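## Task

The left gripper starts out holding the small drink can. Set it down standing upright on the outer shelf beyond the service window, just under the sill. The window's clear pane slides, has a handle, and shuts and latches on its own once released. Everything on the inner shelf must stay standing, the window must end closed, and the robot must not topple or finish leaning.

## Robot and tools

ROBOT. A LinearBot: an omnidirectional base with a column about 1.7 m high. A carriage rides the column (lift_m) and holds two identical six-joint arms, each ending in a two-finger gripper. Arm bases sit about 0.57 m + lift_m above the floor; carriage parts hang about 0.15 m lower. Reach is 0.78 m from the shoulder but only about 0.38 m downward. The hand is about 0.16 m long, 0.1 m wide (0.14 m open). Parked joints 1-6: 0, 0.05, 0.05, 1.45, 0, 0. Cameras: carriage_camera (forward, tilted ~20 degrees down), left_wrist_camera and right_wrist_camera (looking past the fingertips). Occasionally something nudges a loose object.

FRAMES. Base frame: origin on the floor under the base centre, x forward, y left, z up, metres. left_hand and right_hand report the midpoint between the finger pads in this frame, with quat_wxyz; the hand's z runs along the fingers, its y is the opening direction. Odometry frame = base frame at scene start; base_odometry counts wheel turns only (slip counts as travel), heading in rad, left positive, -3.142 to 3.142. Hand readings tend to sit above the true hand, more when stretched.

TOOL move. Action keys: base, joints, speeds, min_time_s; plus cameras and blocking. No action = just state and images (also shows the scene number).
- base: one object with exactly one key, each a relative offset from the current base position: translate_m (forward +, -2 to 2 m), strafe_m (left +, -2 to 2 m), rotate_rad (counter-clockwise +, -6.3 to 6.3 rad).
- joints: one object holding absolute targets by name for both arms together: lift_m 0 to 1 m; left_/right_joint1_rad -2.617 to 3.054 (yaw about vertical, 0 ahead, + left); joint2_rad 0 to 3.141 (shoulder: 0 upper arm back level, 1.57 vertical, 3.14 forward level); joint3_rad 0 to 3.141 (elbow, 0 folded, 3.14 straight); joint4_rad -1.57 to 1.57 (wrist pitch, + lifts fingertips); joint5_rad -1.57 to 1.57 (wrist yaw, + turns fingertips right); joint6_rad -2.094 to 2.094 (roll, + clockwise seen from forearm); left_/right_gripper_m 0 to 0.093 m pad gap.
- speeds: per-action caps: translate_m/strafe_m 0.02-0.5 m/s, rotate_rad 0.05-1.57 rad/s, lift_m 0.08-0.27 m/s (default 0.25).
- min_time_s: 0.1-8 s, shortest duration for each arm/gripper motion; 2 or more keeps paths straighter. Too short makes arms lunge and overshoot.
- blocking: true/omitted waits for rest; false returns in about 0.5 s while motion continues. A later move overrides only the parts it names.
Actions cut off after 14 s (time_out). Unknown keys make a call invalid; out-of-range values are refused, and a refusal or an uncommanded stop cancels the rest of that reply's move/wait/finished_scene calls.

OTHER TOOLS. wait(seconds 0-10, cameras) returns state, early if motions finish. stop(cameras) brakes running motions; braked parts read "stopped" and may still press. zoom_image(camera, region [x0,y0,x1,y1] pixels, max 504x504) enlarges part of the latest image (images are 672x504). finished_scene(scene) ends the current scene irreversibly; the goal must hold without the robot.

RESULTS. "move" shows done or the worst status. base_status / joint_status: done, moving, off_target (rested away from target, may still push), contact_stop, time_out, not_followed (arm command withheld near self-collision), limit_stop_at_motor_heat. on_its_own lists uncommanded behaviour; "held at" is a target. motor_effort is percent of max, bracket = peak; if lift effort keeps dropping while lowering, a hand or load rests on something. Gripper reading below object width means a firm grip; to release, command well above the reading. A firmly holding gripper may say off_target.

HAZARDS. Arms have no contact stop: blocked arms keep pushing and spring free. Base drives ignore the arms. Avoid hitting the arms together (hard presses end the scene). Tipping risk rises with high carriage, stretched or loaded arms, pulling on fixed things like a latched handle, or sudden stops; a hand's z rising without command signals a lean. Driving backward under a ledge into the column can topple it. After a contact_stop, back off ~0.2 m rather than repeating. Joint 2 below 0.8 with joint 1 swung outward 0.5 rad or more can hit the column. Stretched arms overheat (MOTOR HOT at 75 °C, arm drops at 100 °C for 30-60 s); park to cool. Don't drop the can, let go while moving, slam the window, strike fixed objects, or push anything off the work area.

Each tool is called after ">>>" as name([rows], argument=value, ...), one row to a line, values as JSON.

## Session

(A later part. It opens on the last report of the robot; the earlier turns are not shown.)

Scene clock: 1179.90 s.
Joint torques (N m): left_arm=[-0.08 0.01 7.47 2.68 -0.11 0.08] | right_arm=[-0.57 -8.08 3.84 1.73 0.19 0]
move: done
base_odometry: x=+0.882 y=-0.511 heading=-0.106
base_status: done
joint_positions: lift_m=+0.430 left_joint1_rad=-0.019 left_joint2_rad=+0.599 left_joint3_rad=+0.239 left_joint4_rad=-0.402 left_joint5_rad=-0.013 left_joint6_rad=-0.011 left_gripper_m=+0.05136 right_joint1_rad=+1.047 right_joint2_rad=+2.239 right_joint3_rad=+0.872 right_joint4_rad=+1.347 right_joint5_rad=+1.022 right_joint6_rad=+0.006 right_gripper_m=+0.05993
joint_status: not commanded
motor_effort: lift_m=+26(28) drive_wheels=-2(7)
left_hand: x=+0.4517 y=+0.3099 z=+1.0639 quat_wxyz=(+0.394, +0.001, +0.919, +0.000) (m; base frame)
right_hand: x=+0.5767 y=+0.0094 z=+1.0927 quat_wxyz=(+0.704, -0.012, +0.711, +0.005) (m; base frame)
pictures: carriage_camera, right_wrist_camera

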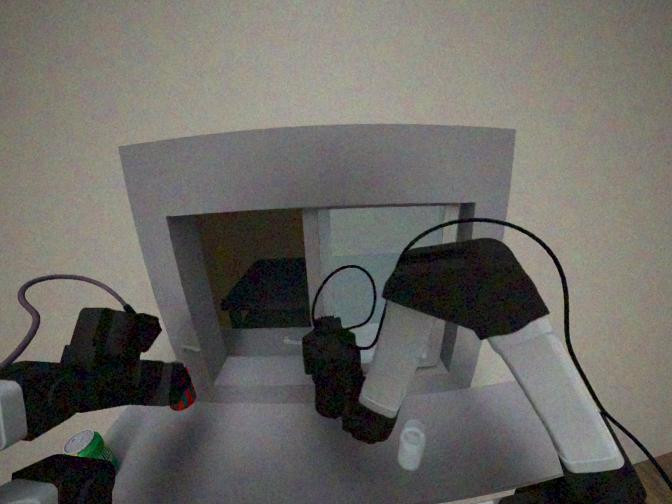

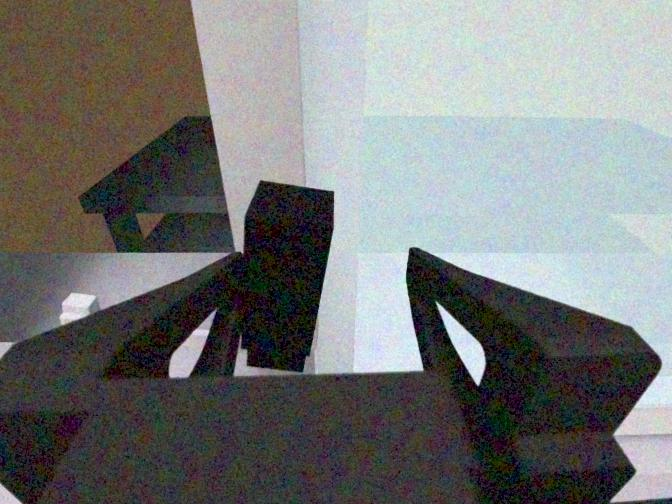

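>>> move(joints={"left_joint1_rad": -0.297, "left_joint2_rad": 1.364, "left_joint3_rad": 0.279, "left_joint4_rad": 0.405, "left_joint5_rad": 0.0, "left_joint6_rad": 0.0}, min_time_s=2.0, cameras=["right_wrist_camera", "left_wrist_camera"])

>>> move(joints={"left_joint1_rad": -0.197, "left_joint2_rad": 2.298, "left_joint3_rad": 1.433, "left_joint4_rad": 0.185, "left_joint5_rad": 0.0, "left_joint6_rad": 0.0}, min_time_s=3.0, cameras=["right_wrist_camera", "left_wrist_camera", "carriage_camera"])

Scene clock: 1249.47 s.
Joint torques (N m): left_arm=[-0.76 -2.7 7.15 2.82 0.08 0.18] | right_arm=[-0.53 -7.99 3.84 1.75 0.2 0]
move: off_target
base_odometry: x=+0.882 y=-0.511 heading=-0.106
base_status: not commanded
joint_positions: lift_m=+0.430 left_joint1_rad=-0.290 left_joint2_rad=+1.360 left_joint3_rad=+0.250 left_joint4_rad=+0.353 left_joint5_rad=-0.013 left_joint6_rad=-0.011 left_gripper_m=+0.05136 right_joint1_rad=+1.047 right_joint2_rad=+2.239 right_joint3_rad=+0.872 right_joint4_rad=+1.347 right_joint5_rad=+1.022 right_joint6_rad=+0.006 right_gripper_m=+0.05993
joint_status: left_joint4_rad off_target (ended at +0.353, target +0.405); the others done
motor_effort: lift_m=+24(27) drive_wheels=-2(2)
left_hand: x=+0.5152 y=+0.2261 z=+1.0112 quat_wxyz=(+0.392, +0.125, +0.910, -0.053) (m; base frame)
right_hand: x=+0.5767 y=+0.0096 z=+1.0926 quat_wxyz=(+0.704, -0.013, +0.711, +0.006) (m; base frame)
pictures: left_wrist_camera, right_wrist_camera

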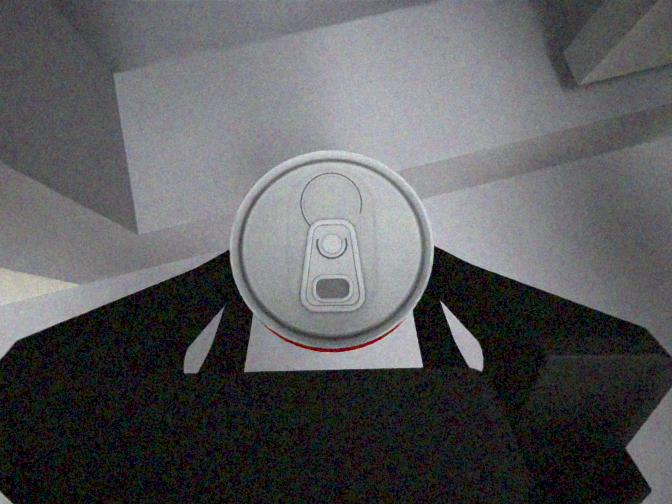

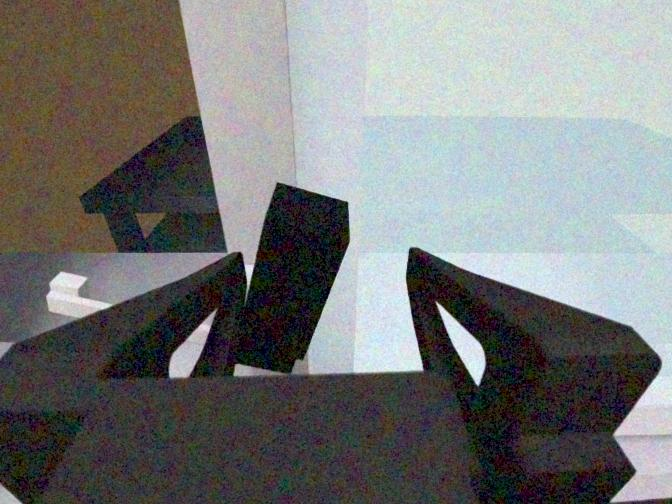

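Scene clock: 1252.77 s.
Joint torques (N m): left_arm=[0.51 -9.68 8.27 2.65 0.07 0.17] | right_arm=[-0.54 -7.99 3.84 1.75 0.2 0]
move: done
base_odometry: x=+0.882 y=-0.511 heading=-0.106
base_status: not commanded
joint_positions: lift_m=+0.430 left_joint1_rad=-0.204 left_joint2_rad=+2.293 left_joint3_rad=+1.400 left_joint4_rad=+0.150 left_joint5_rad=-0.013 left_joint6_rad=-0.011 left_gripper_m=+0.05136 right_joint1_rad=+1.047 right_joint2_rad=+2.239 right_joint3_rad=+0.872 right_joint4_rad=+1.347 right_joint5_rad=+1.022 right_joint6_rad=+0.006 right_gripper_m=+0.05993
joint_status: all done
motor_effort: lift_m=+24(28) drive_wheels=-2(2)
left_hand: x=+0.7860 y=+0.1974 z=+0.9937 quat_wxyz=(+0.401, +0.085, +0.911, -0.037) (m; base frame)
right_hand: x=+0.5767 y=+0.0096 z=+1.0926 quat_wxyz=(+0.704, -0.013, +0.711, +0.006) (m; base frame)
pictures: carriage_camera, left_wrist_camera, right_wrist_camera

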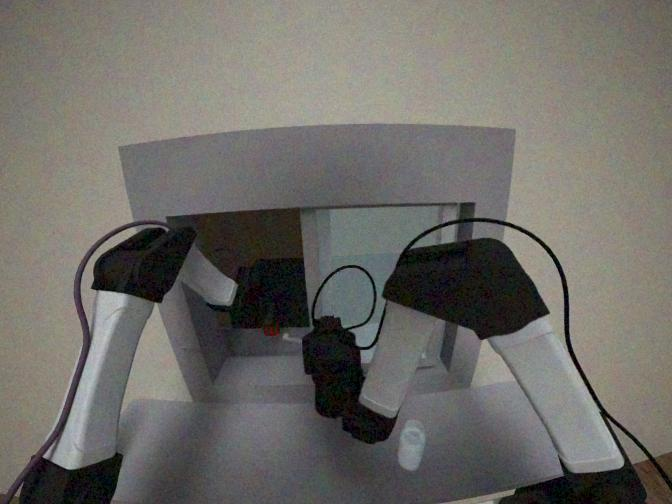

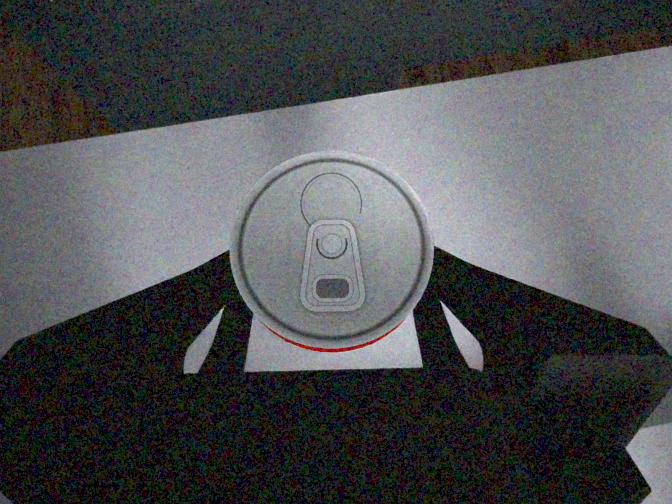

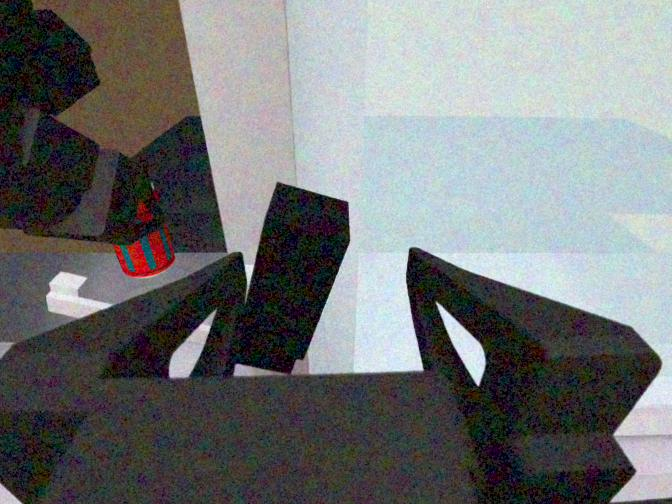

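>>> zoom_image(camera="right_wrist_camera", region=[40, 140, 260, 320])

Scaled by 2.291 from the camera's 672x504 image, which has a finer 960x720 frame.

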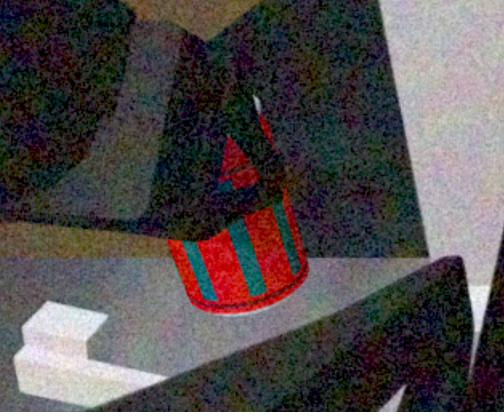

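>>> move(joints={"left_joint1_rad": -0.185, "left_joint2_rad": 2.556, "left_joint3_rad": 1.57, "left_joint4_rad": 0.37, "left_joint5_rad": 0.0, "left_joint6_rad": 0.0}, min_time_s=1.5, cameras=["right_wrist_camera", "left_wrist_camera"])

Scene clock: 1327.73 s.
Joint torques (N m): left_arm=[0.5 -10.59 7.58 2.9 0.06 0.17] | right_arm=[-0.53 -7.99 3.85 1.75 0.2 0]
move: off_target
base_odometry: x=+0.882 y=-0.511 heading=-0.106
base_status: not commanded
joint_positions: lift_m=+0.430 left_joint1_rad=-0.192 left_joint2_rad=+2.550 left_joint3_rad=+1.539 left_joint4_rad=+0.316 left_joint5_rad=-0.013 left_joint6_rad=-0.011 left_gripper_m=+0.05136 right_joint1_rad=+1.047 right_joint2_rad=+2.239 right_joint3_rad=+0.872 right_joint4_rad=+1.347 right_joint5_rad=+1.022 right_joint6_rad=+0.006 right_gripper_m=+0.05993
joint_status: left_joint4_rad off_target (ended at +0.316, target +0.370); the others done
motor_effort: lift_m=+25(28) drive_wheels=-2(2)
left_hand: x=+0.8195 y=+0.1976 z=+0.9287 quat_wxyz=(+0.422, +0.079, +0.902, -0.037) (m; base frame)
right_hand: x=+0.5767 y=+0.0096 z=+1.0926 quat_wxyz=(+0.704, -0.013, +0.711, +0.006) (m; base frame)
pictures: left_wrist_camera, right_wrist_camera

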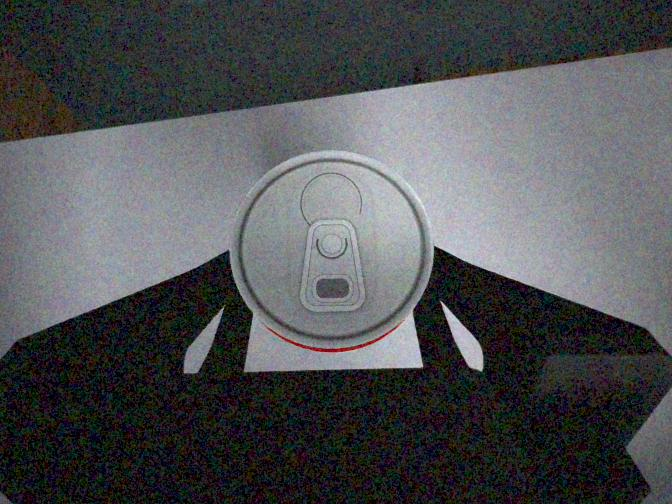

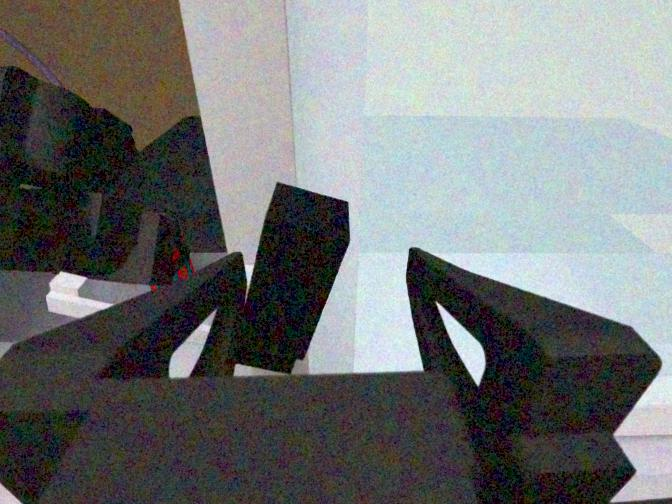

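>>> move(joints={"left_joint1_rad": -0.185, "left_joint2_rad": 2.598, "left_joint3_rad": 1.58, "left_joint4_rad": 0.415, "left_joint5_rad": 0.0, "left_joint6_rad": 0.0}, min_time_s=1.0, cameras=["right_wrist_camera", "left_wrist_camera"])

Scene clock: 1340.27 s.
Joint torques (N m): left_arm=[0.59 -10.56 7.45 2.95 0.03 0.19] | right_arm=[-0.53 -7.99 3.85 1.75 0.2 0]
move: off_target
base_odometry: x=+0.882 y=-0.511 heading=-0.106
base_status: not commanded
joint_positions: lift_m=+0.430 left_joint1_rad=-0.192 left_joint2_rad=+2.592 left_joint3_rad=+1.550 left_joint4_rad=+0.360 left_joint5_rad=-0.013 left_joint6_rad=-0.011 left_gripper_m=+0.05136 right_joint1_rad=+1.047 right_joint2_rad=+2.239 right_joint3_rad=+0.872 right_joint4_rad=+1.347 right_joint5_rad=+1.022 right_joint6_rad=+0.006 right_gripper_m=+0.05993
joint_status: left_joint4_rad off_target (ended at +0.361, target +0.415); the others done
motor_effort: lift_m=+26(28) drive_wheels=-2(2)
left_hand: x=+0.8219 y=+0.1971 z=+0.9163 quat_wxyz=(+0.428, +0.079, +0.900, -0.038) (m; base frame)
right_hand: x=+0.5767 y=+0.0096 z=+1.0926 quat_wxyz=(+0.704, -0.013, +0.711, +0.006) (m; base frame)
pictures: left_wrist_camera, right_wrist_camera

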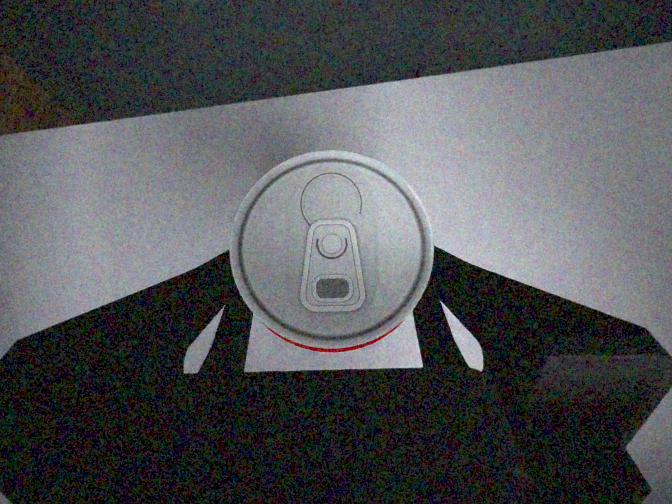

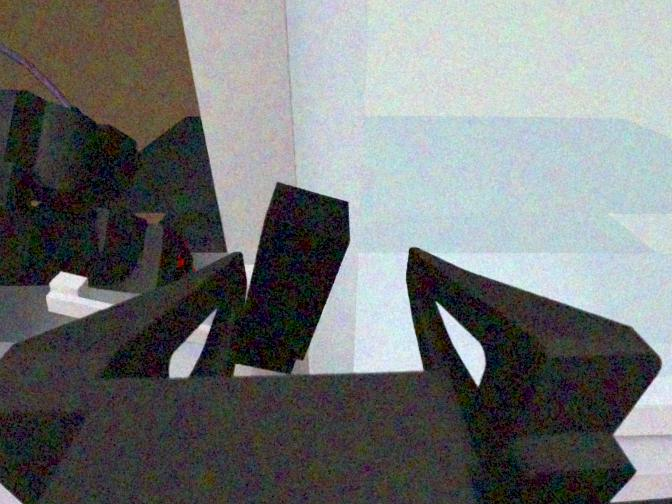

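>>> move(joints={"left_joint1_rad": -0.185, "left_joint2_rad": 2.636, "left_joint3_rad": 1.588, "left_joint4_rad": 0.447, "left_joint5_rad": 0.0, "left_joint6_rad": 0.0}, min_time_s=1.0, cameras=["right_wrist_camera", "left_wrist_camera"])

Scene clock: 1349.97 s.
Joint torques (N m): left_arm=[0.5 -10.67 7.38 2.93 0.07 0.19] | right_arm=[-0.53 -7.98 3.84 1.75 0.2 0]
move: off_target
base_odometry: x=+0.882 y=-0.511 heading=-0.106
base_status: not commanded
joint_positions: lift_m=+0.430 left_joint1_rad=-0.192 left_joint2_rad=+2.630 left_joint3_rad=+1.558 left_joint4_rad=+0.393 left_joint5_rad=-0.013 left_joint6_rad=-0.011 left_gripper_m=+0.05136 right_joint1_rad=+1.047 right_joint2_rad=+2.239 right_joint3_rad=+0.872 right_joint4_rad=+1.347 right_joint5_rad=+1.022 right_joint6_rad=+0.006 right_gripper_m=+0.05993
joint_status: left_joint4_rad off_target (ended at +0.393, target +0.447); the others done
motor_effort: lift_m=+24(28) drive_wheels=-2(2)
left_hand: x=+0.8219 y=+0.1971 z=+0.9031 quat_wxyz=(+0.429, +0.079, +0.899, -0.038) (m; base frame)
right_hand: x=+0.5767 y=+0.0096 z=+1.0926 quat_wxyz=(+0.704, -0.013, +0.711, +0.006) (m; base frame)
pictures: left_wrist_camera, right_wrist_camera

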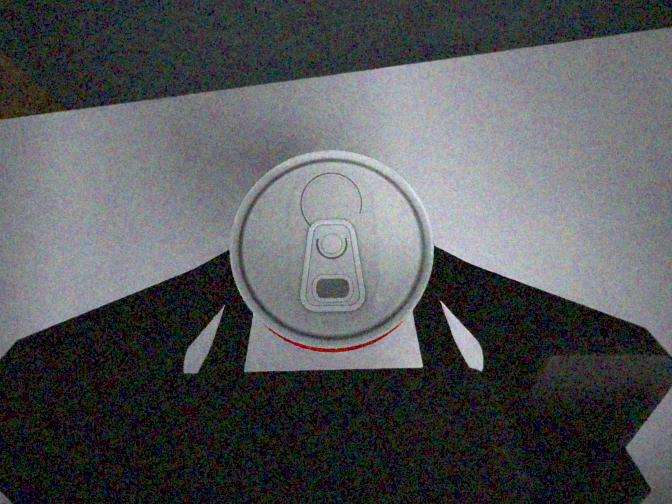

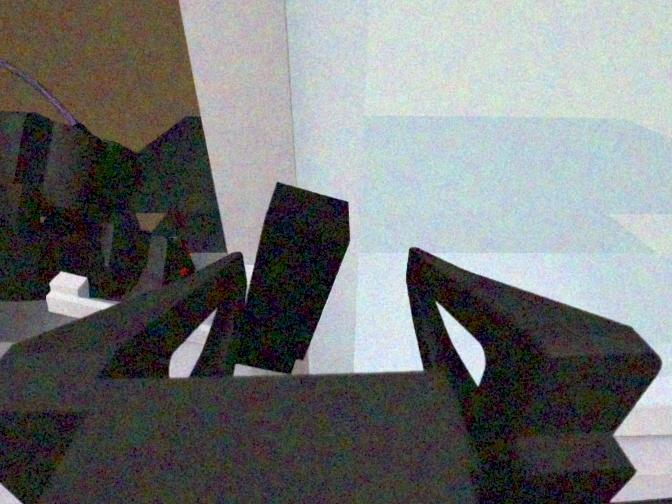

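>>> move(joints={"left_joint1_rad": -0.185, "left_joint2_rad": 2.67, "left_joint3_rad": 1.6, "left_joint4_rad": 0.47, "left_joint5_rad": 0.0, "left_joint6_rad": 0.0}, min_time_s=1.0, cameras=["right_wrist_camera", "left_wrist_camera"])

Scene clock: 1361.47 s.
Joint torques (N m): left_arm=[0.42 -10.22 6.95 2.82 0.06 0.2] | right_arm=[-0.51 -7.99 3.84 1.75 0.2 0]
move: off_target
base_odometry: x=+0.882 y=-0.511 heading=-0.106
base_status: not commanded
joint_positions: lift_m=+0.430 left_joint1_rad=-0.192 left_joint2_rad=+2.660 left_joint3_rad=+1.573 left_joint4_rad=+0.429 left_joint5_rad=-0.013 left_joint6_rad=-0.011 left_gripper_m=+0.05136 right_joint1_rad=+1.047 right_joint2_rad=+2.239 right_joint3_rad=+0.872 right_joint4_rad=+1.347 right_joint5_rad=+1.022 right_joint6_rad=+0.006 right_gripper_m=+0.05993
joint_status: left_joint4_rad off_target (ended at +0.428, target +0.470); the others done
motor_effort: lift_m=+25(27) drive_wheels=-2(2)
left_hand: x=+0.8263 y=+0.1963 z=+0.8982 quat_wxyz=(+0.439, +0.078, +0.894, -0.039) (m; base frame)
right_hand: x=+0.5767 y=+0.0096 z=+1.0926 quat_wxyz=(+0.704, -0.013, +0.711, +0.006) (m; base frame)
pictures: left_wrist_camera, right_wrist_camera

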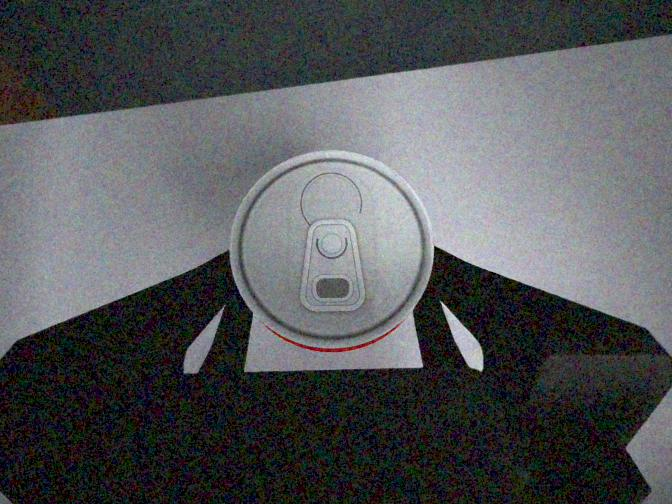

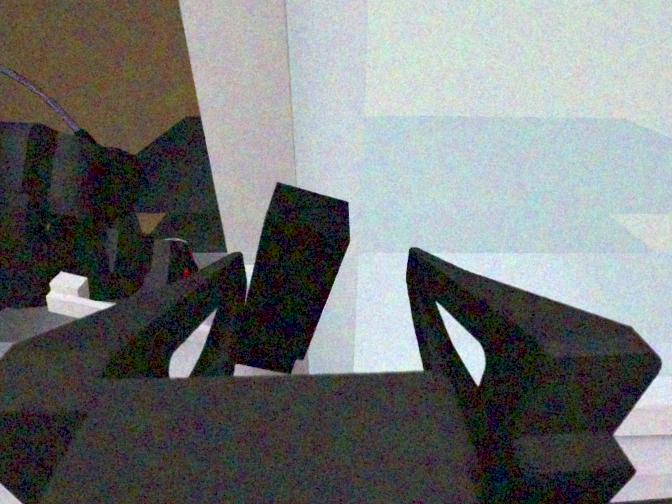

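>>> zoom_image(camera="right_wrist_camera", region=[40, 190, 260, 370])

Scaled by 2.291 from the camera's 672x504 image, which has a finer 960x720 frame.

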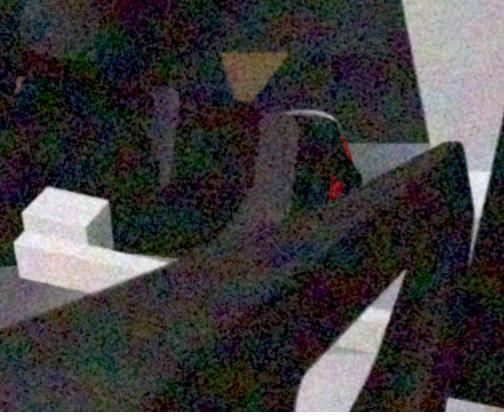

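>>> move(joints={"left_joint2_rad": 2.688}, min_time_s=0.8, cameras=["left_wrist_camera"])

Scene clock: 1377.87 s.
Joint torques (N m): left_arm=[0.58 -9.8 6.54 2.6 0.07 0.2] | right_arm=[-0.51 -8.01 3.84 1.76 0.2 0]
move: done
base_odometry: x=+0.882 y=-0.511 heading=-0.106
base_status: not commanded
joint_positions: lift_m=+0.430 left_joint1_rad=-0.192 left_joint2_rad=+2.671 left_joint3_rad=+1.578 left_joint4_rad=+0.451 left_joint5_rad=-0.013 left_joint6_rad=-0.011 left_gripper_m=+0.05136 right_joint1_rad=+1.047 right_joint2_rad=+2.239 right_joint3_rad=+0.872 right_joint4_rad=+1.347 right_joint5_rad=+1.022 right_joint6_rad=+0.006 right_gripper_m=+0.05993
joint_status: all done
motor_effort: lift_m=+25(27) drive_wheels=-2(2)
left_hand: x=+0.8288 y=+0.1958 z=+0.8978 quat_wxyz=(+0.446, +0.078, +0.891, -0.040) (m; base frame)
right_hand: x=+0.5767 y=+0.0096 z=+1.0926 quat_wxyz=(+0.704, -0.013, +0.711, +0.006) (m; base frame)
pictures: left_wrist_camera

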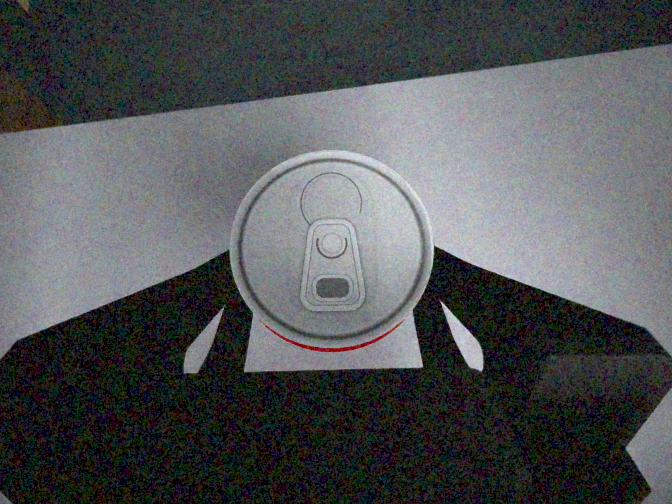

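>>> move(joints={"left_gripper_m": 0.09}, min_time_s=1.5, cameras=["left_wrist_camera", "right_wrist_camera"])

Scene clock: 1385.53 s.
Joint torques (N m): left_arm=[0.57 -9.69 6.67 2.59 0.11 0.18] | right_arm=[-0.51 -8.01 3.84 1.75 0.2 0]
move: done
base_odometry: x=+0.882 y=-0.511 heading=-0.106
base_status: not commanded
joint_positions: lift_m=+0.430 left_joint1_rad=-0.192 left_joint2_rad=+2.671 left_joint3_rad=+1.578 left_joint4_rad=+0.453 left_joint5_rad=-0.013 left_joint6_rad=-0.011 left_gripper_m=+0.08994 right_joint1_rad=+1.047 right_joint2_rad=+2.239 right_joint3_rad=+0.872 right_joint4_rad=+1.347 right_joint5_rad=+1.022 right_joint6_rad=+0.006 right_gripper_m=+0.05993
joint_status: all done
motor_effort: lift_m=+25(28) drive_wheels=-2(2)
left_hand: x=+0.8292 y=+0.1957 z=+0.8983 quat_wxyz=(+0.448, +0.078, +0.890, -0.040) (m; base frame)
right_hand: x=+0.5767 y=+0.0096 z=+1.0926 quat_wxyz=(+0.704, -0.013, +0.711, +0.006) (m; base frame)
pictures: left_wrist_camera, right_wrist_camera

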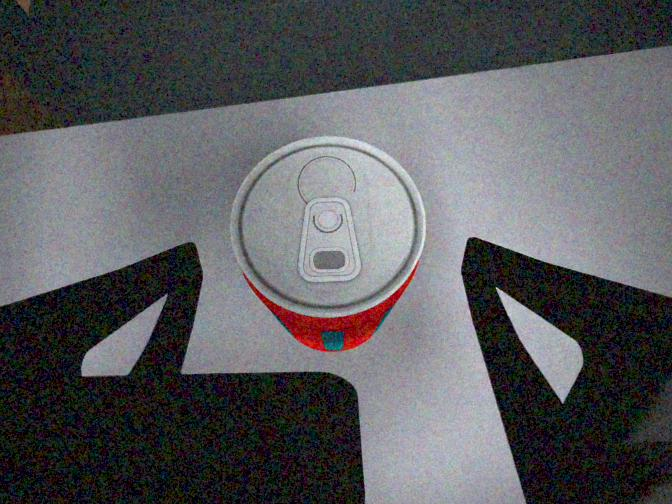

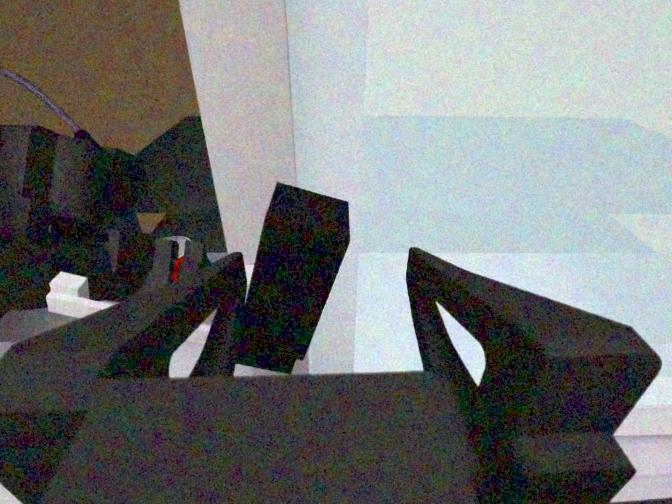

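>>> move(joints={"left_joint1_rad": -0.187, "left_joint2_rad": 2.228, "left_joint3_rad": 1.039, "left_joint4_rad": 0.55}, min_time_s=2.0, cameras=["left_wrist_camera", "right_wrist_camera"])

Scene clock: 1422.03 s.
Joint torques (N m): left_arm=[0.46 -12.3 3.85 2.49 0.07 0.21] | right_arm=[-0.53 -7.98 3.86 1.76 0.2 0]
move: done
base_odometry: x=+0.882 y=-0.511 heading=-0.106
base_status: not commanded
joint_positions: lift_m=+0.430 left_joint1_rad=-0.192 left_joint2_rad=+2.272 left_joint3_rad=+1.043 left_joint4_rad=+0.533 left_joint5_rad=-0.013 left_joint6_rad=-0.011 left_gripper_m=+0.08994 right_joint1_rad=+1.047 right_joint2_rad=+2.239 right_joint3_rad=+0.872 right_joint4_rad=+1.347 right_joint5_rad=+1.022 right_joint6_rad=+0.006 right_gripper_m=+0.05993
joint_status: all done
motor_effort: lift_m=+26(28) drive_wheels=-2(2)
left_hand: x=+0.7299 y=+0.2150 z=+0.9484 quat_wxyz=(+0.422, +0.079, +0.902, -0.037) (m; base frame)
right_hand: x=+0.5767 y=+0.0096 z=+1.0926 quat_wxyz=(+0.704, -0.013, +0.711, +0.006) (m; base frame)
pictures: left_wrist_camera, right_wrist_camera

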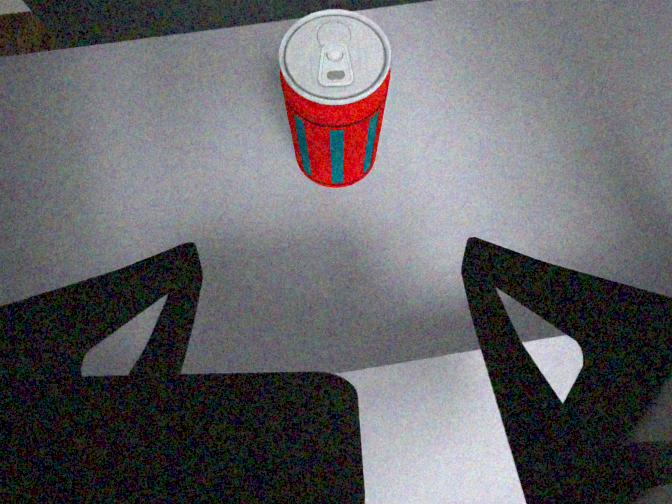

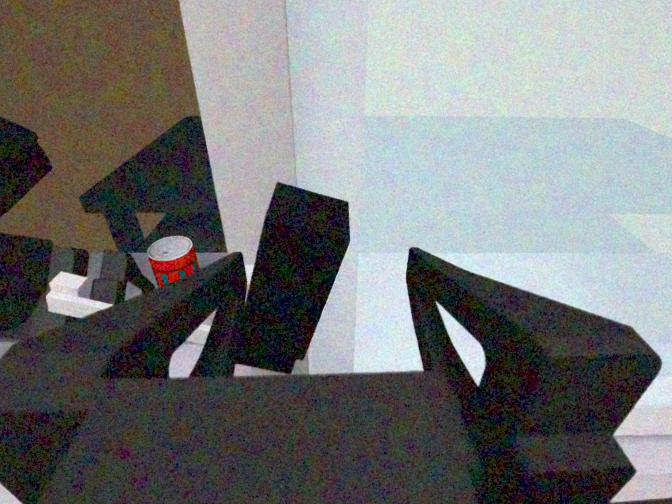

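>>> move(joints={"left_joint1_rad": -0.187, "left_joint2_rad": 2.12, "left_joint3_rad": 1.039, "left_joint4_rad": 0.6}, min_time_s=1.0)

>>> move(joints={"left_joint1_rad": -0.27, "left_joint2_rad": 1.364, "left_joint3_rad": 0.279, "left_joint4_rad": 0.405, "left_gripper_m": 0.06}, min_time_s=1.8, cameras=["carriage_camera", "right_wrist_camera"])

>>> move(joints={"left_joint1_rad": -0.019, "left_joint2_rad": 0.6, "left_joint3_rad": 0.24, "left_joint4_rad": -0.3}, min_time_s=1.5, cameras=["right_wrist_camera"])

Scene clock: 1442.27 s.
Joint torques (N m): left_arm=[0.35 -12.01 4.31 2.65 0.08 0.19] | right_arm=[-0.53 -7.98 3.85 1.76 0.2 0]
move: done
base_odometry: x=+0.882 y=-0.511 heading=-0.106
base_status: not commanded
joint_positions: lift_m=+0.430 left_joint1_rad=-0.192 left_joint2_rad=+2.162 left_joint3_rad=+1.043 left_joint4_rad=+0.584 left_joint5_rad=-0.013 left_joint6_rad=-0.011 left_gripper_m=+0.08994 right_joint1_rad=+1.047 right_joint2_rad=+2.239 right_joint3_rad=+0.872 right_joint4_rad=+1.347 right_joint5_rad=+1.022 right_joint6_rad=+0.006 right_gripper_m=+0.05993
joint_status: all done
motor_effort: lift_m=+27(27) drive_wheels=-2(2)
left_hand: x=+0.7517 y=+0.2108 z=+1.0149 quat_wxyz=(+0.493, +0.075, +0.866, -0.045) (m; base frame)
right_hand: x=+0.5767 y=+0.0096 z=+1.0926 quat_wxyz=(+0.704, -0.013, +0.711, +0.006) (m; base frame)
pictures: none

Scene clock: 1444.37 s.
Joint torques (N m): left_arm=[-0.84 -4.72 4.4 2.32 0.06 0.2] | right_arm=[-0.51 -8.01 3.84 1.75 0.2 0.01]
move: done
base_odometry: x=+0.882 y=-0.511 heading=-0.106
base_status: not commanded
joint_positions: lift_m=+0.430 left_joint1_rad=-0.263 left_joint2_rad=+1.384 left_joint3_rad=+0.282 left_joint4_rad=+0.405 left_joint5_rad=-0.013 left_joint6_rad=-0.011 left_gripper_m=+0.06009 right_joint1_rad=+1.047 right_joint2_rad=+2.239 right_joint3_rad=+0.872 right_joint4_rad=+1.347 right_joint5_rad=+1.022 right_joint6_rad=+0.006 right_gripper_m=+0.05993
joint_status: all done
motor_effort: lift_m=+25(28) drive_wheels=-2(2)
left_hand: x=+0.5344 y=+0.2297 z=+1.0250 quat_wxyz=(+0.420, +0.111, +0.899, -0.052) (m; base frame)
right_hand: x=+0.5767 y=+0.0096 z=+1.0926 quat_wxyz=(+0.704, -0.013, +0.711, +0.006) (m; base frame)
pictures: carriage_camera, right_wrist_camera

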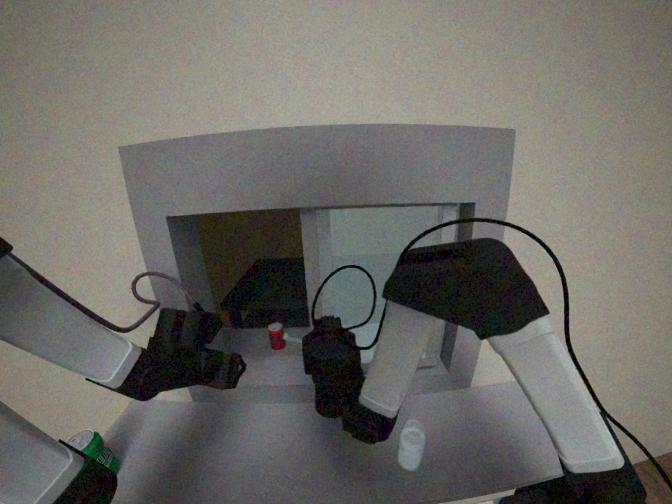

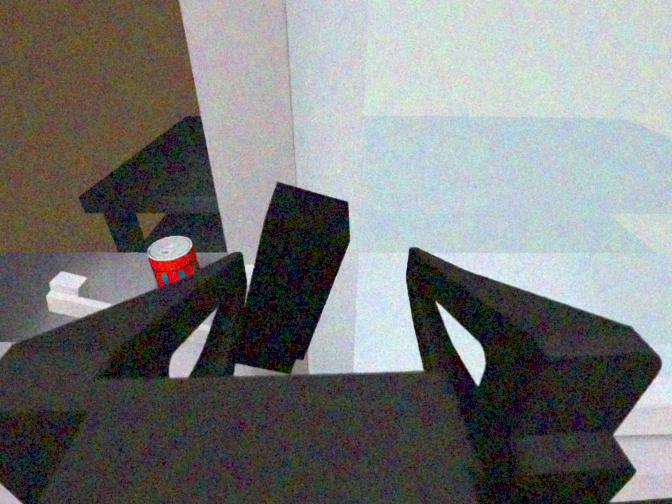

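Scene clock: 1446.30 s.
Joint torques (N m): left_arm=[0.43 -0.46 6 2.34 0.08 0.16] | right_arm=[-0.55 -7.99 3.84 1.75 0.2 0]
move: done
base_odometry: x=+0.882 y=-0.511 heading=-0.106
base_status: not commanded
joint_positions: lift_m=+0.430 left_joint1_rad=-0.026 left_joint2_rad=+0.606 left_joint3_rad=+0.244 left_joint4_rad=-0.299 left_joint5_rad=-0.013 left_joint6_rad=-0.011 left_gripper_m=+0.06009 right_joint1_rad=+1.047 right_joint2_rad=+2.239 right_joint3_rad=+0.872 right_joint4_rad=+1.347 right_joint5_rad=+1.022 right_joint6_rad=+0.006 right_gripper_m=+0.05993
joint_status: all done
motor_effort: lift_m=+27(27) drive_wheels=-2(2)
left_hand: x=+0.4688 y=+0.3076 z=+1.0835 quat_wxyz=(+0.439, +0.004, +0.898, -0.002) (m; base frame)
right_hand: x=+0.5767 y=+0.0096 z=+1.0926 quat_wxyz=(+0.704, -0.013, +0.711, +0.006) (m; base frame)
pictures: right_wrist_camera

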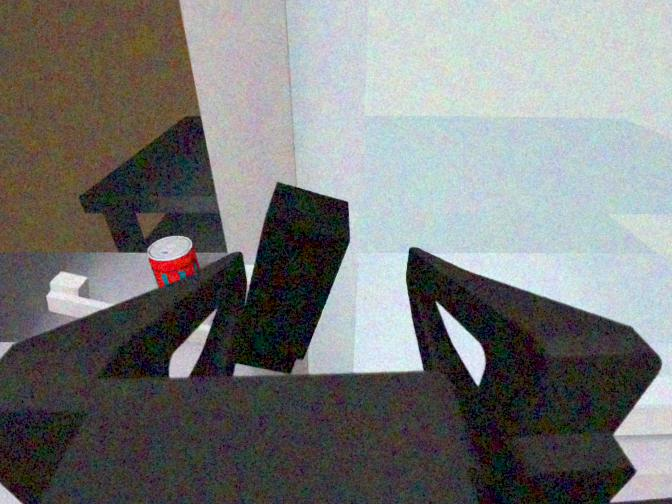

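>>> move(base={"strafe_m": 0.2}, joints={"left_joint1_rad": 0.0, "left_joint2_rad": 0.05, "left_joint3_rad": 0.05, "left_joint4_rad": 1.45, "left_joint5_rad": 0.0, "left_joint6_rad": 0.0}, speeds={"strafe_m": 0.1}, min_time_s=2.0, cameras=["right_wrist_camera"])

>>> move(base={"strafe_m": 0.07}, speeds={"strafe_m": 0.07}, cameras=["right_wrist_camera"])

Scene clock: 1457.33 s.
Joint torques (N m): left_arm=[0.59 2.32 4.1 -0.09 0.13 0.2] | right_arm=[-0.54 -7.87 3.75 1.75 0.22 0]
move: done
base_odometry: x=+0.903 y=-0.312 heading=-0.107
base_status: done
joint_positions: lift_m=+0.430 left_joint1_rad=-0.007 left_joint2_rad=+0.058 left_joint3_rad=+0.054 left_joint4_rad=+1.442 left_joint5_rad=-0.013 left_joint6_rad=-0.011 left_gripper_m=+0.06009 right_joint1_rad=+1.047 right_joint2_rad=+2.239 right_joint3_rad=+0.872 right_joint4_rad=+1.346 right_joint5_rad=+1.017 right_joint6_rad=+0.006 right_gripper_m=+0.05993
joint_status: all done
motor_effort: lift_m=+25(28) drive_wheels=-3(9)
left_hand: x=+0.2542 y=+0.3139 z=+1.4365 quat_wxyz=(+0.998, -0.007, +0.066, -0.009) (m; base frame)
right_hand: x=+0.5767 y=+0.0104 z=+1.0924 quat_wxyz=(+0.703, -0.015, +0.711, +0.007) (m; base frame)
pictures: right_wrist_camera

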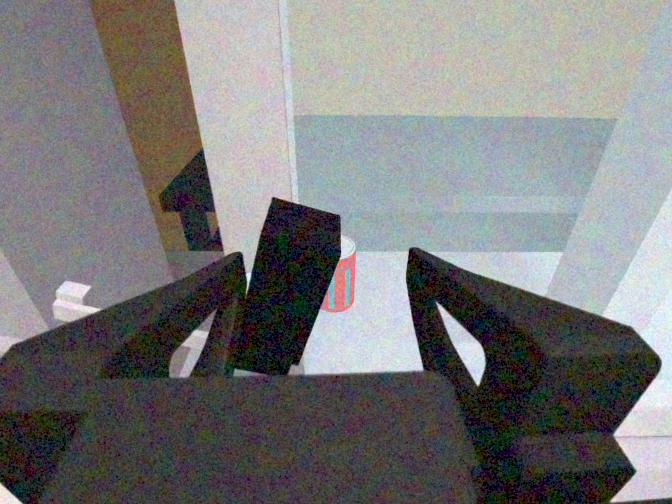

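Scene clock: 1458.90 s.
Joint torques (N m): left_arm=[0.42 2.25 4.03 -0.11 0.1 0.17] | right_arm=[-0.53 -8.12 3.99 1.78 0.26 0]
move: done
base_odometry: x=+0.911 y=-0.243 heading=-0.107
base_status: done
joint_positions: lift_m=+0.430 left_joint1_rad=-0.006 left_joint2_rad=+0.058 left_joint3_rad=+0.054 left_joint4_rad=+1.443 left_joint5_rad=-0.013 left_joint6_rad=-0.011 left_gripper_m=+0.06009 right_joint1_rad=+1.047 right_joint2_rad=+2.239 right_joint3_rad=+0.872 right_joint4_rad=+1.345 right_joint5_rad=+1.015 right_joint6_rad=+0.006 right_gripper_m=+0.05993
joint_status: not commanded
motor_effort: lift_m=+25(27) drive_wheels=-3(8)
left_hand: x=+0.2539 y=+0.3139 z=+1.4365 quat_wxyz=(+0.998, -0.007, +0.065, -0.008) (m; base frame)
right_hand: x=+0.5767 y=+0.0107 z=+1.0922 quat_wxyz=(+0.703, -0.016, +0.711, +0.007) (m; base frame)
pictures: right_wrist_camera

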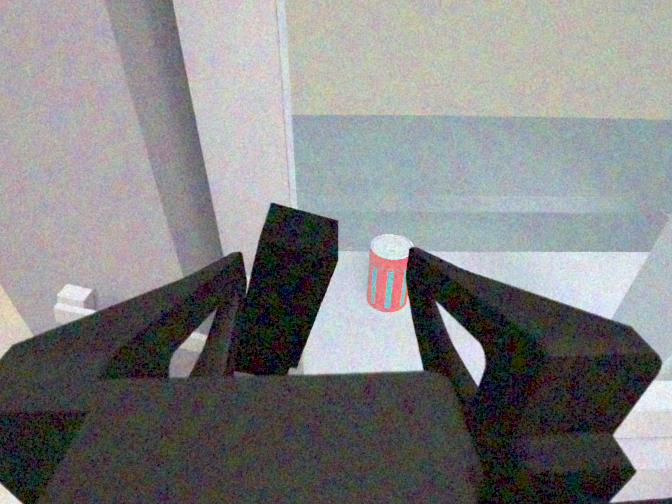

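>>> move(base={"strafe_m": 0.03}, speeds={"strafe_m": 0.05}, cameras=["right_wrist_camera"])

Scene clock: 1465.37 s.
Joint torques (N m): left_arm=[0.44 2.28 3.89 -0.1 0.08 0.2] | right_arm=[-0.53 -7.98 3.77 1.78 0.08 0.01]
move: done
base_odometry: x=+0.914 y=-0.213 heading=-0.107
base_status: done
joint_positions: lift_m=+0.430 left_joint1_rad=-0.006 left_joint2_rad=+0.058 left_joint3_rad=+0.054 left_joint4_rad=+1.444 left_joint5_rad=-0.013 left_joint6_rad=-0.011 left_gripper_m=+0.06009 right_joint1_rad=+1.047 right_joint2_rad=+2.239 right_joint3_rad=+0.872 right_joint4_rad=+1.345 right_joint5_rad=+1.034 right_joint6_rad=+0.006 right_gripper_m=+0.05993
joint_status: not commanded
motor_effort: lift_m=+25(27) drive_wheels=-3(7)
left_hand: x=+0.2537 y=+0.3139 z=+1.4366 quat_wxyz=(+0.998, -0.007, +0.065, -0.008) (m; base frame)
right_hand: x=+0.5767 y=+0.0075 z=+1.0922 quat_wxyz=(+0.703, -0.009, +0.711, +0.000) (m; base frame)
pictures: right_wrist_camera

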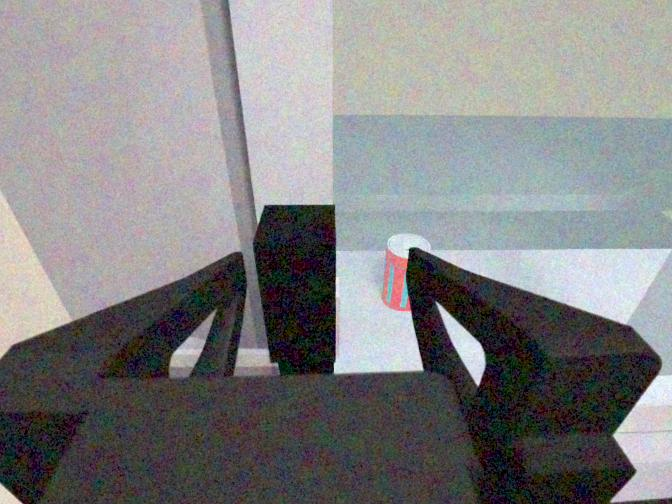

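>>> move(base={"strafe_m": 0.01}, speeds={"strafe_m": 0.04})

>>> move(base={"translate_m": -0.12}, speeds={"translate_m": 0.1}, cameras=["right_wrist_camera", "carriage_camera"])

Scene clock: 1475.43 s.
Joint torques (N m): left_arm=[0.36 2.25 4.04 -0.07 0.08 0.19] | right_arm=[-0.53 -7.98 3.88 1.77 0.06 0]
move: done
base_odometry: x=+0.915 y=-0.203 heading=-0.107
base_status: done
joint_positions: lift_m=+0.430 left_joint1_rad=-0.005 left_joint2_rad=+0.058 left_joint3_rad=+0.054 left_joint4_rad=+1.444 left_joint5_rad=-0.013 left_joint6_rad=-0.011 left_gripper_m=+0.06009 right_joint1_rad=+1.047 right_joint2_rad=+2.239 right_joint3_rad=+0.872 right_joint4_rad=+1.345 right_joint5_rad=+1.035 right_joint6_rad=+0.006 right_gripper_m=+0.05993
joint_status: not commanded
motor_effort: lift_m=+25(26) drive_wheels=-2(7)
left_hand: x=+0.2536 y=+0.3139 z=+1.4366 quat_wxyz=(+0.998, -0.007, +0.065, -0.008) (m; base frame)
right_hand: x=+0.5767 y=+0.0072 z=+1.0923 quat_wxyz=(+0.703, -0.009, +0.711, +0.000) (m; base frame)
pictures: none

Scene clock: 1477.33 s.
Joint torques (N m): left_arm=[0.39 2.24 4.14 -0.14 0.09 0.19] | right_arm=[-0.44 -8.03 3.84 1.79 0.05 0]
move: done
base_odometry: x=+0.796 y=-0.190 heading=-0.107
base_status: done
joint_positions: lift_m=+0.430 left_joint1_rad=-0.005 left_joint2_rad=+0.058 left_joint3_rad=+0.052 left_joint4_rad=+1.449 left_joint5_rad=-0.013 left_joint6_rad=-0.011 left_gripper_m=+0.06009 right_joint1_rad=+1.046 right_joint2_rad=+2.239 right_joint3_rad=+0.872 right_joint4_rad=+1.344 right_joint5_rad=+1.036 right_joint6_rad=+0.006 right_gripper_m=+0.05993
joint_status: not commanded
motor_effort: lift_m=+24(29) drive_wheels=-2(7)
left_hand: x=+0.2530 y=+0.3139 z=+1.4362 quat_wxyz=(+0.998, -0.007, +0.064, -0.008) (m; base frame)
right_hand: x=+0.5771 y=+0.0066 z=+1.0921 quat_wxyz=(+0.703, -0.008, +0.711, -0.001) (m; base frame)
pictures: carriage_camera, right_wrist_camera

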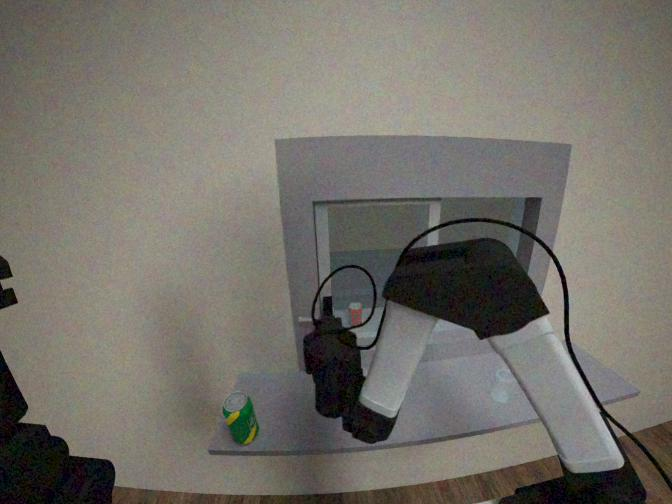

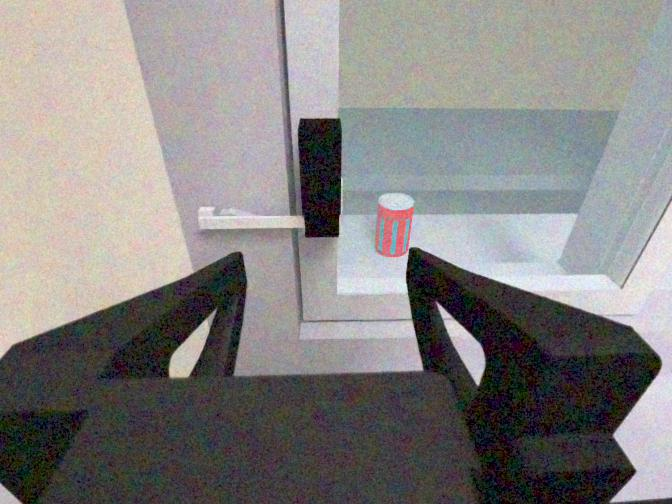

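>>> zoom_image(camera="right_wrist_camera", region=[170, 90, 430, 350])

>>> move(joints={"right_joint1_rad": 0.2, "right_joint2_rad": 0.6, "right_joint3_rad": 0.3, "right_joint4_rad": 1.3, "right_joint5_rad": 0.0, "right_joint6_rad": 0.0}, min_time_s=2.0, cameras=["carriage_camera"])

Scaled by 1.938 from the camera's 672x504 image, which has a finer 960x720 frame.

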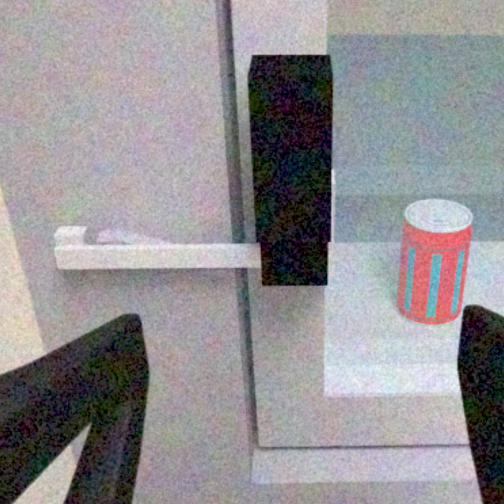

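Scene clock: 1483.20 s.
Joint torques (N m): left_arm=[0.25 2.29 4.26 -0.16 0.12 0.19] | right_arm=[-0.96 0.79 4.62 0.58 -0.11 -0.07]
move: done
base_odometry: x=+0.796 y=-0.190 heading=-0.107
base_status: not commanded
joint_positions: lift_m=+0.430 left_joint1_rad=-0.005 left_joint2_rad=+0.058 left_joint3_rad=+0.052 left_joint4_rad=+1.449 left_joint5_rad=-0.013 left_joint6_rad=-0.011 left_gripper_m=+0.06009 right_joint1_rad=+0.210 right_joint2_rad=+0.605 right_joint3_rad=+0.315 right_joint4_rad=+1.308 right_joint5_rad=+0.009 right_joint6_rad=+0.006 right_gripper_m=+0.05994
joint_status: all done
motor_effort: lift_m=+23(28) drive_wheels=-2(2)
left_hand: x=+0.2530 y=+0.3139 z=+1.4362 quat_wxyz=(+0.998, -0.007, +0.064, -0.008) (m; base frame)
right_hand: x=+0.4012 y=-0.2749 z=+1.4649 quat_wxyz=(+0.957, -0.023, +0.272, +0.102) (m; base frame)
pictures: carriage_camera

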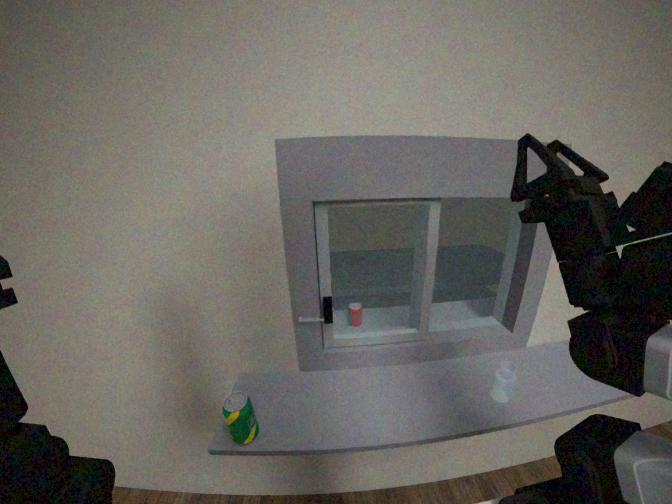

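>>> finished_scene(scene=1)

The scene is finished: the task was done.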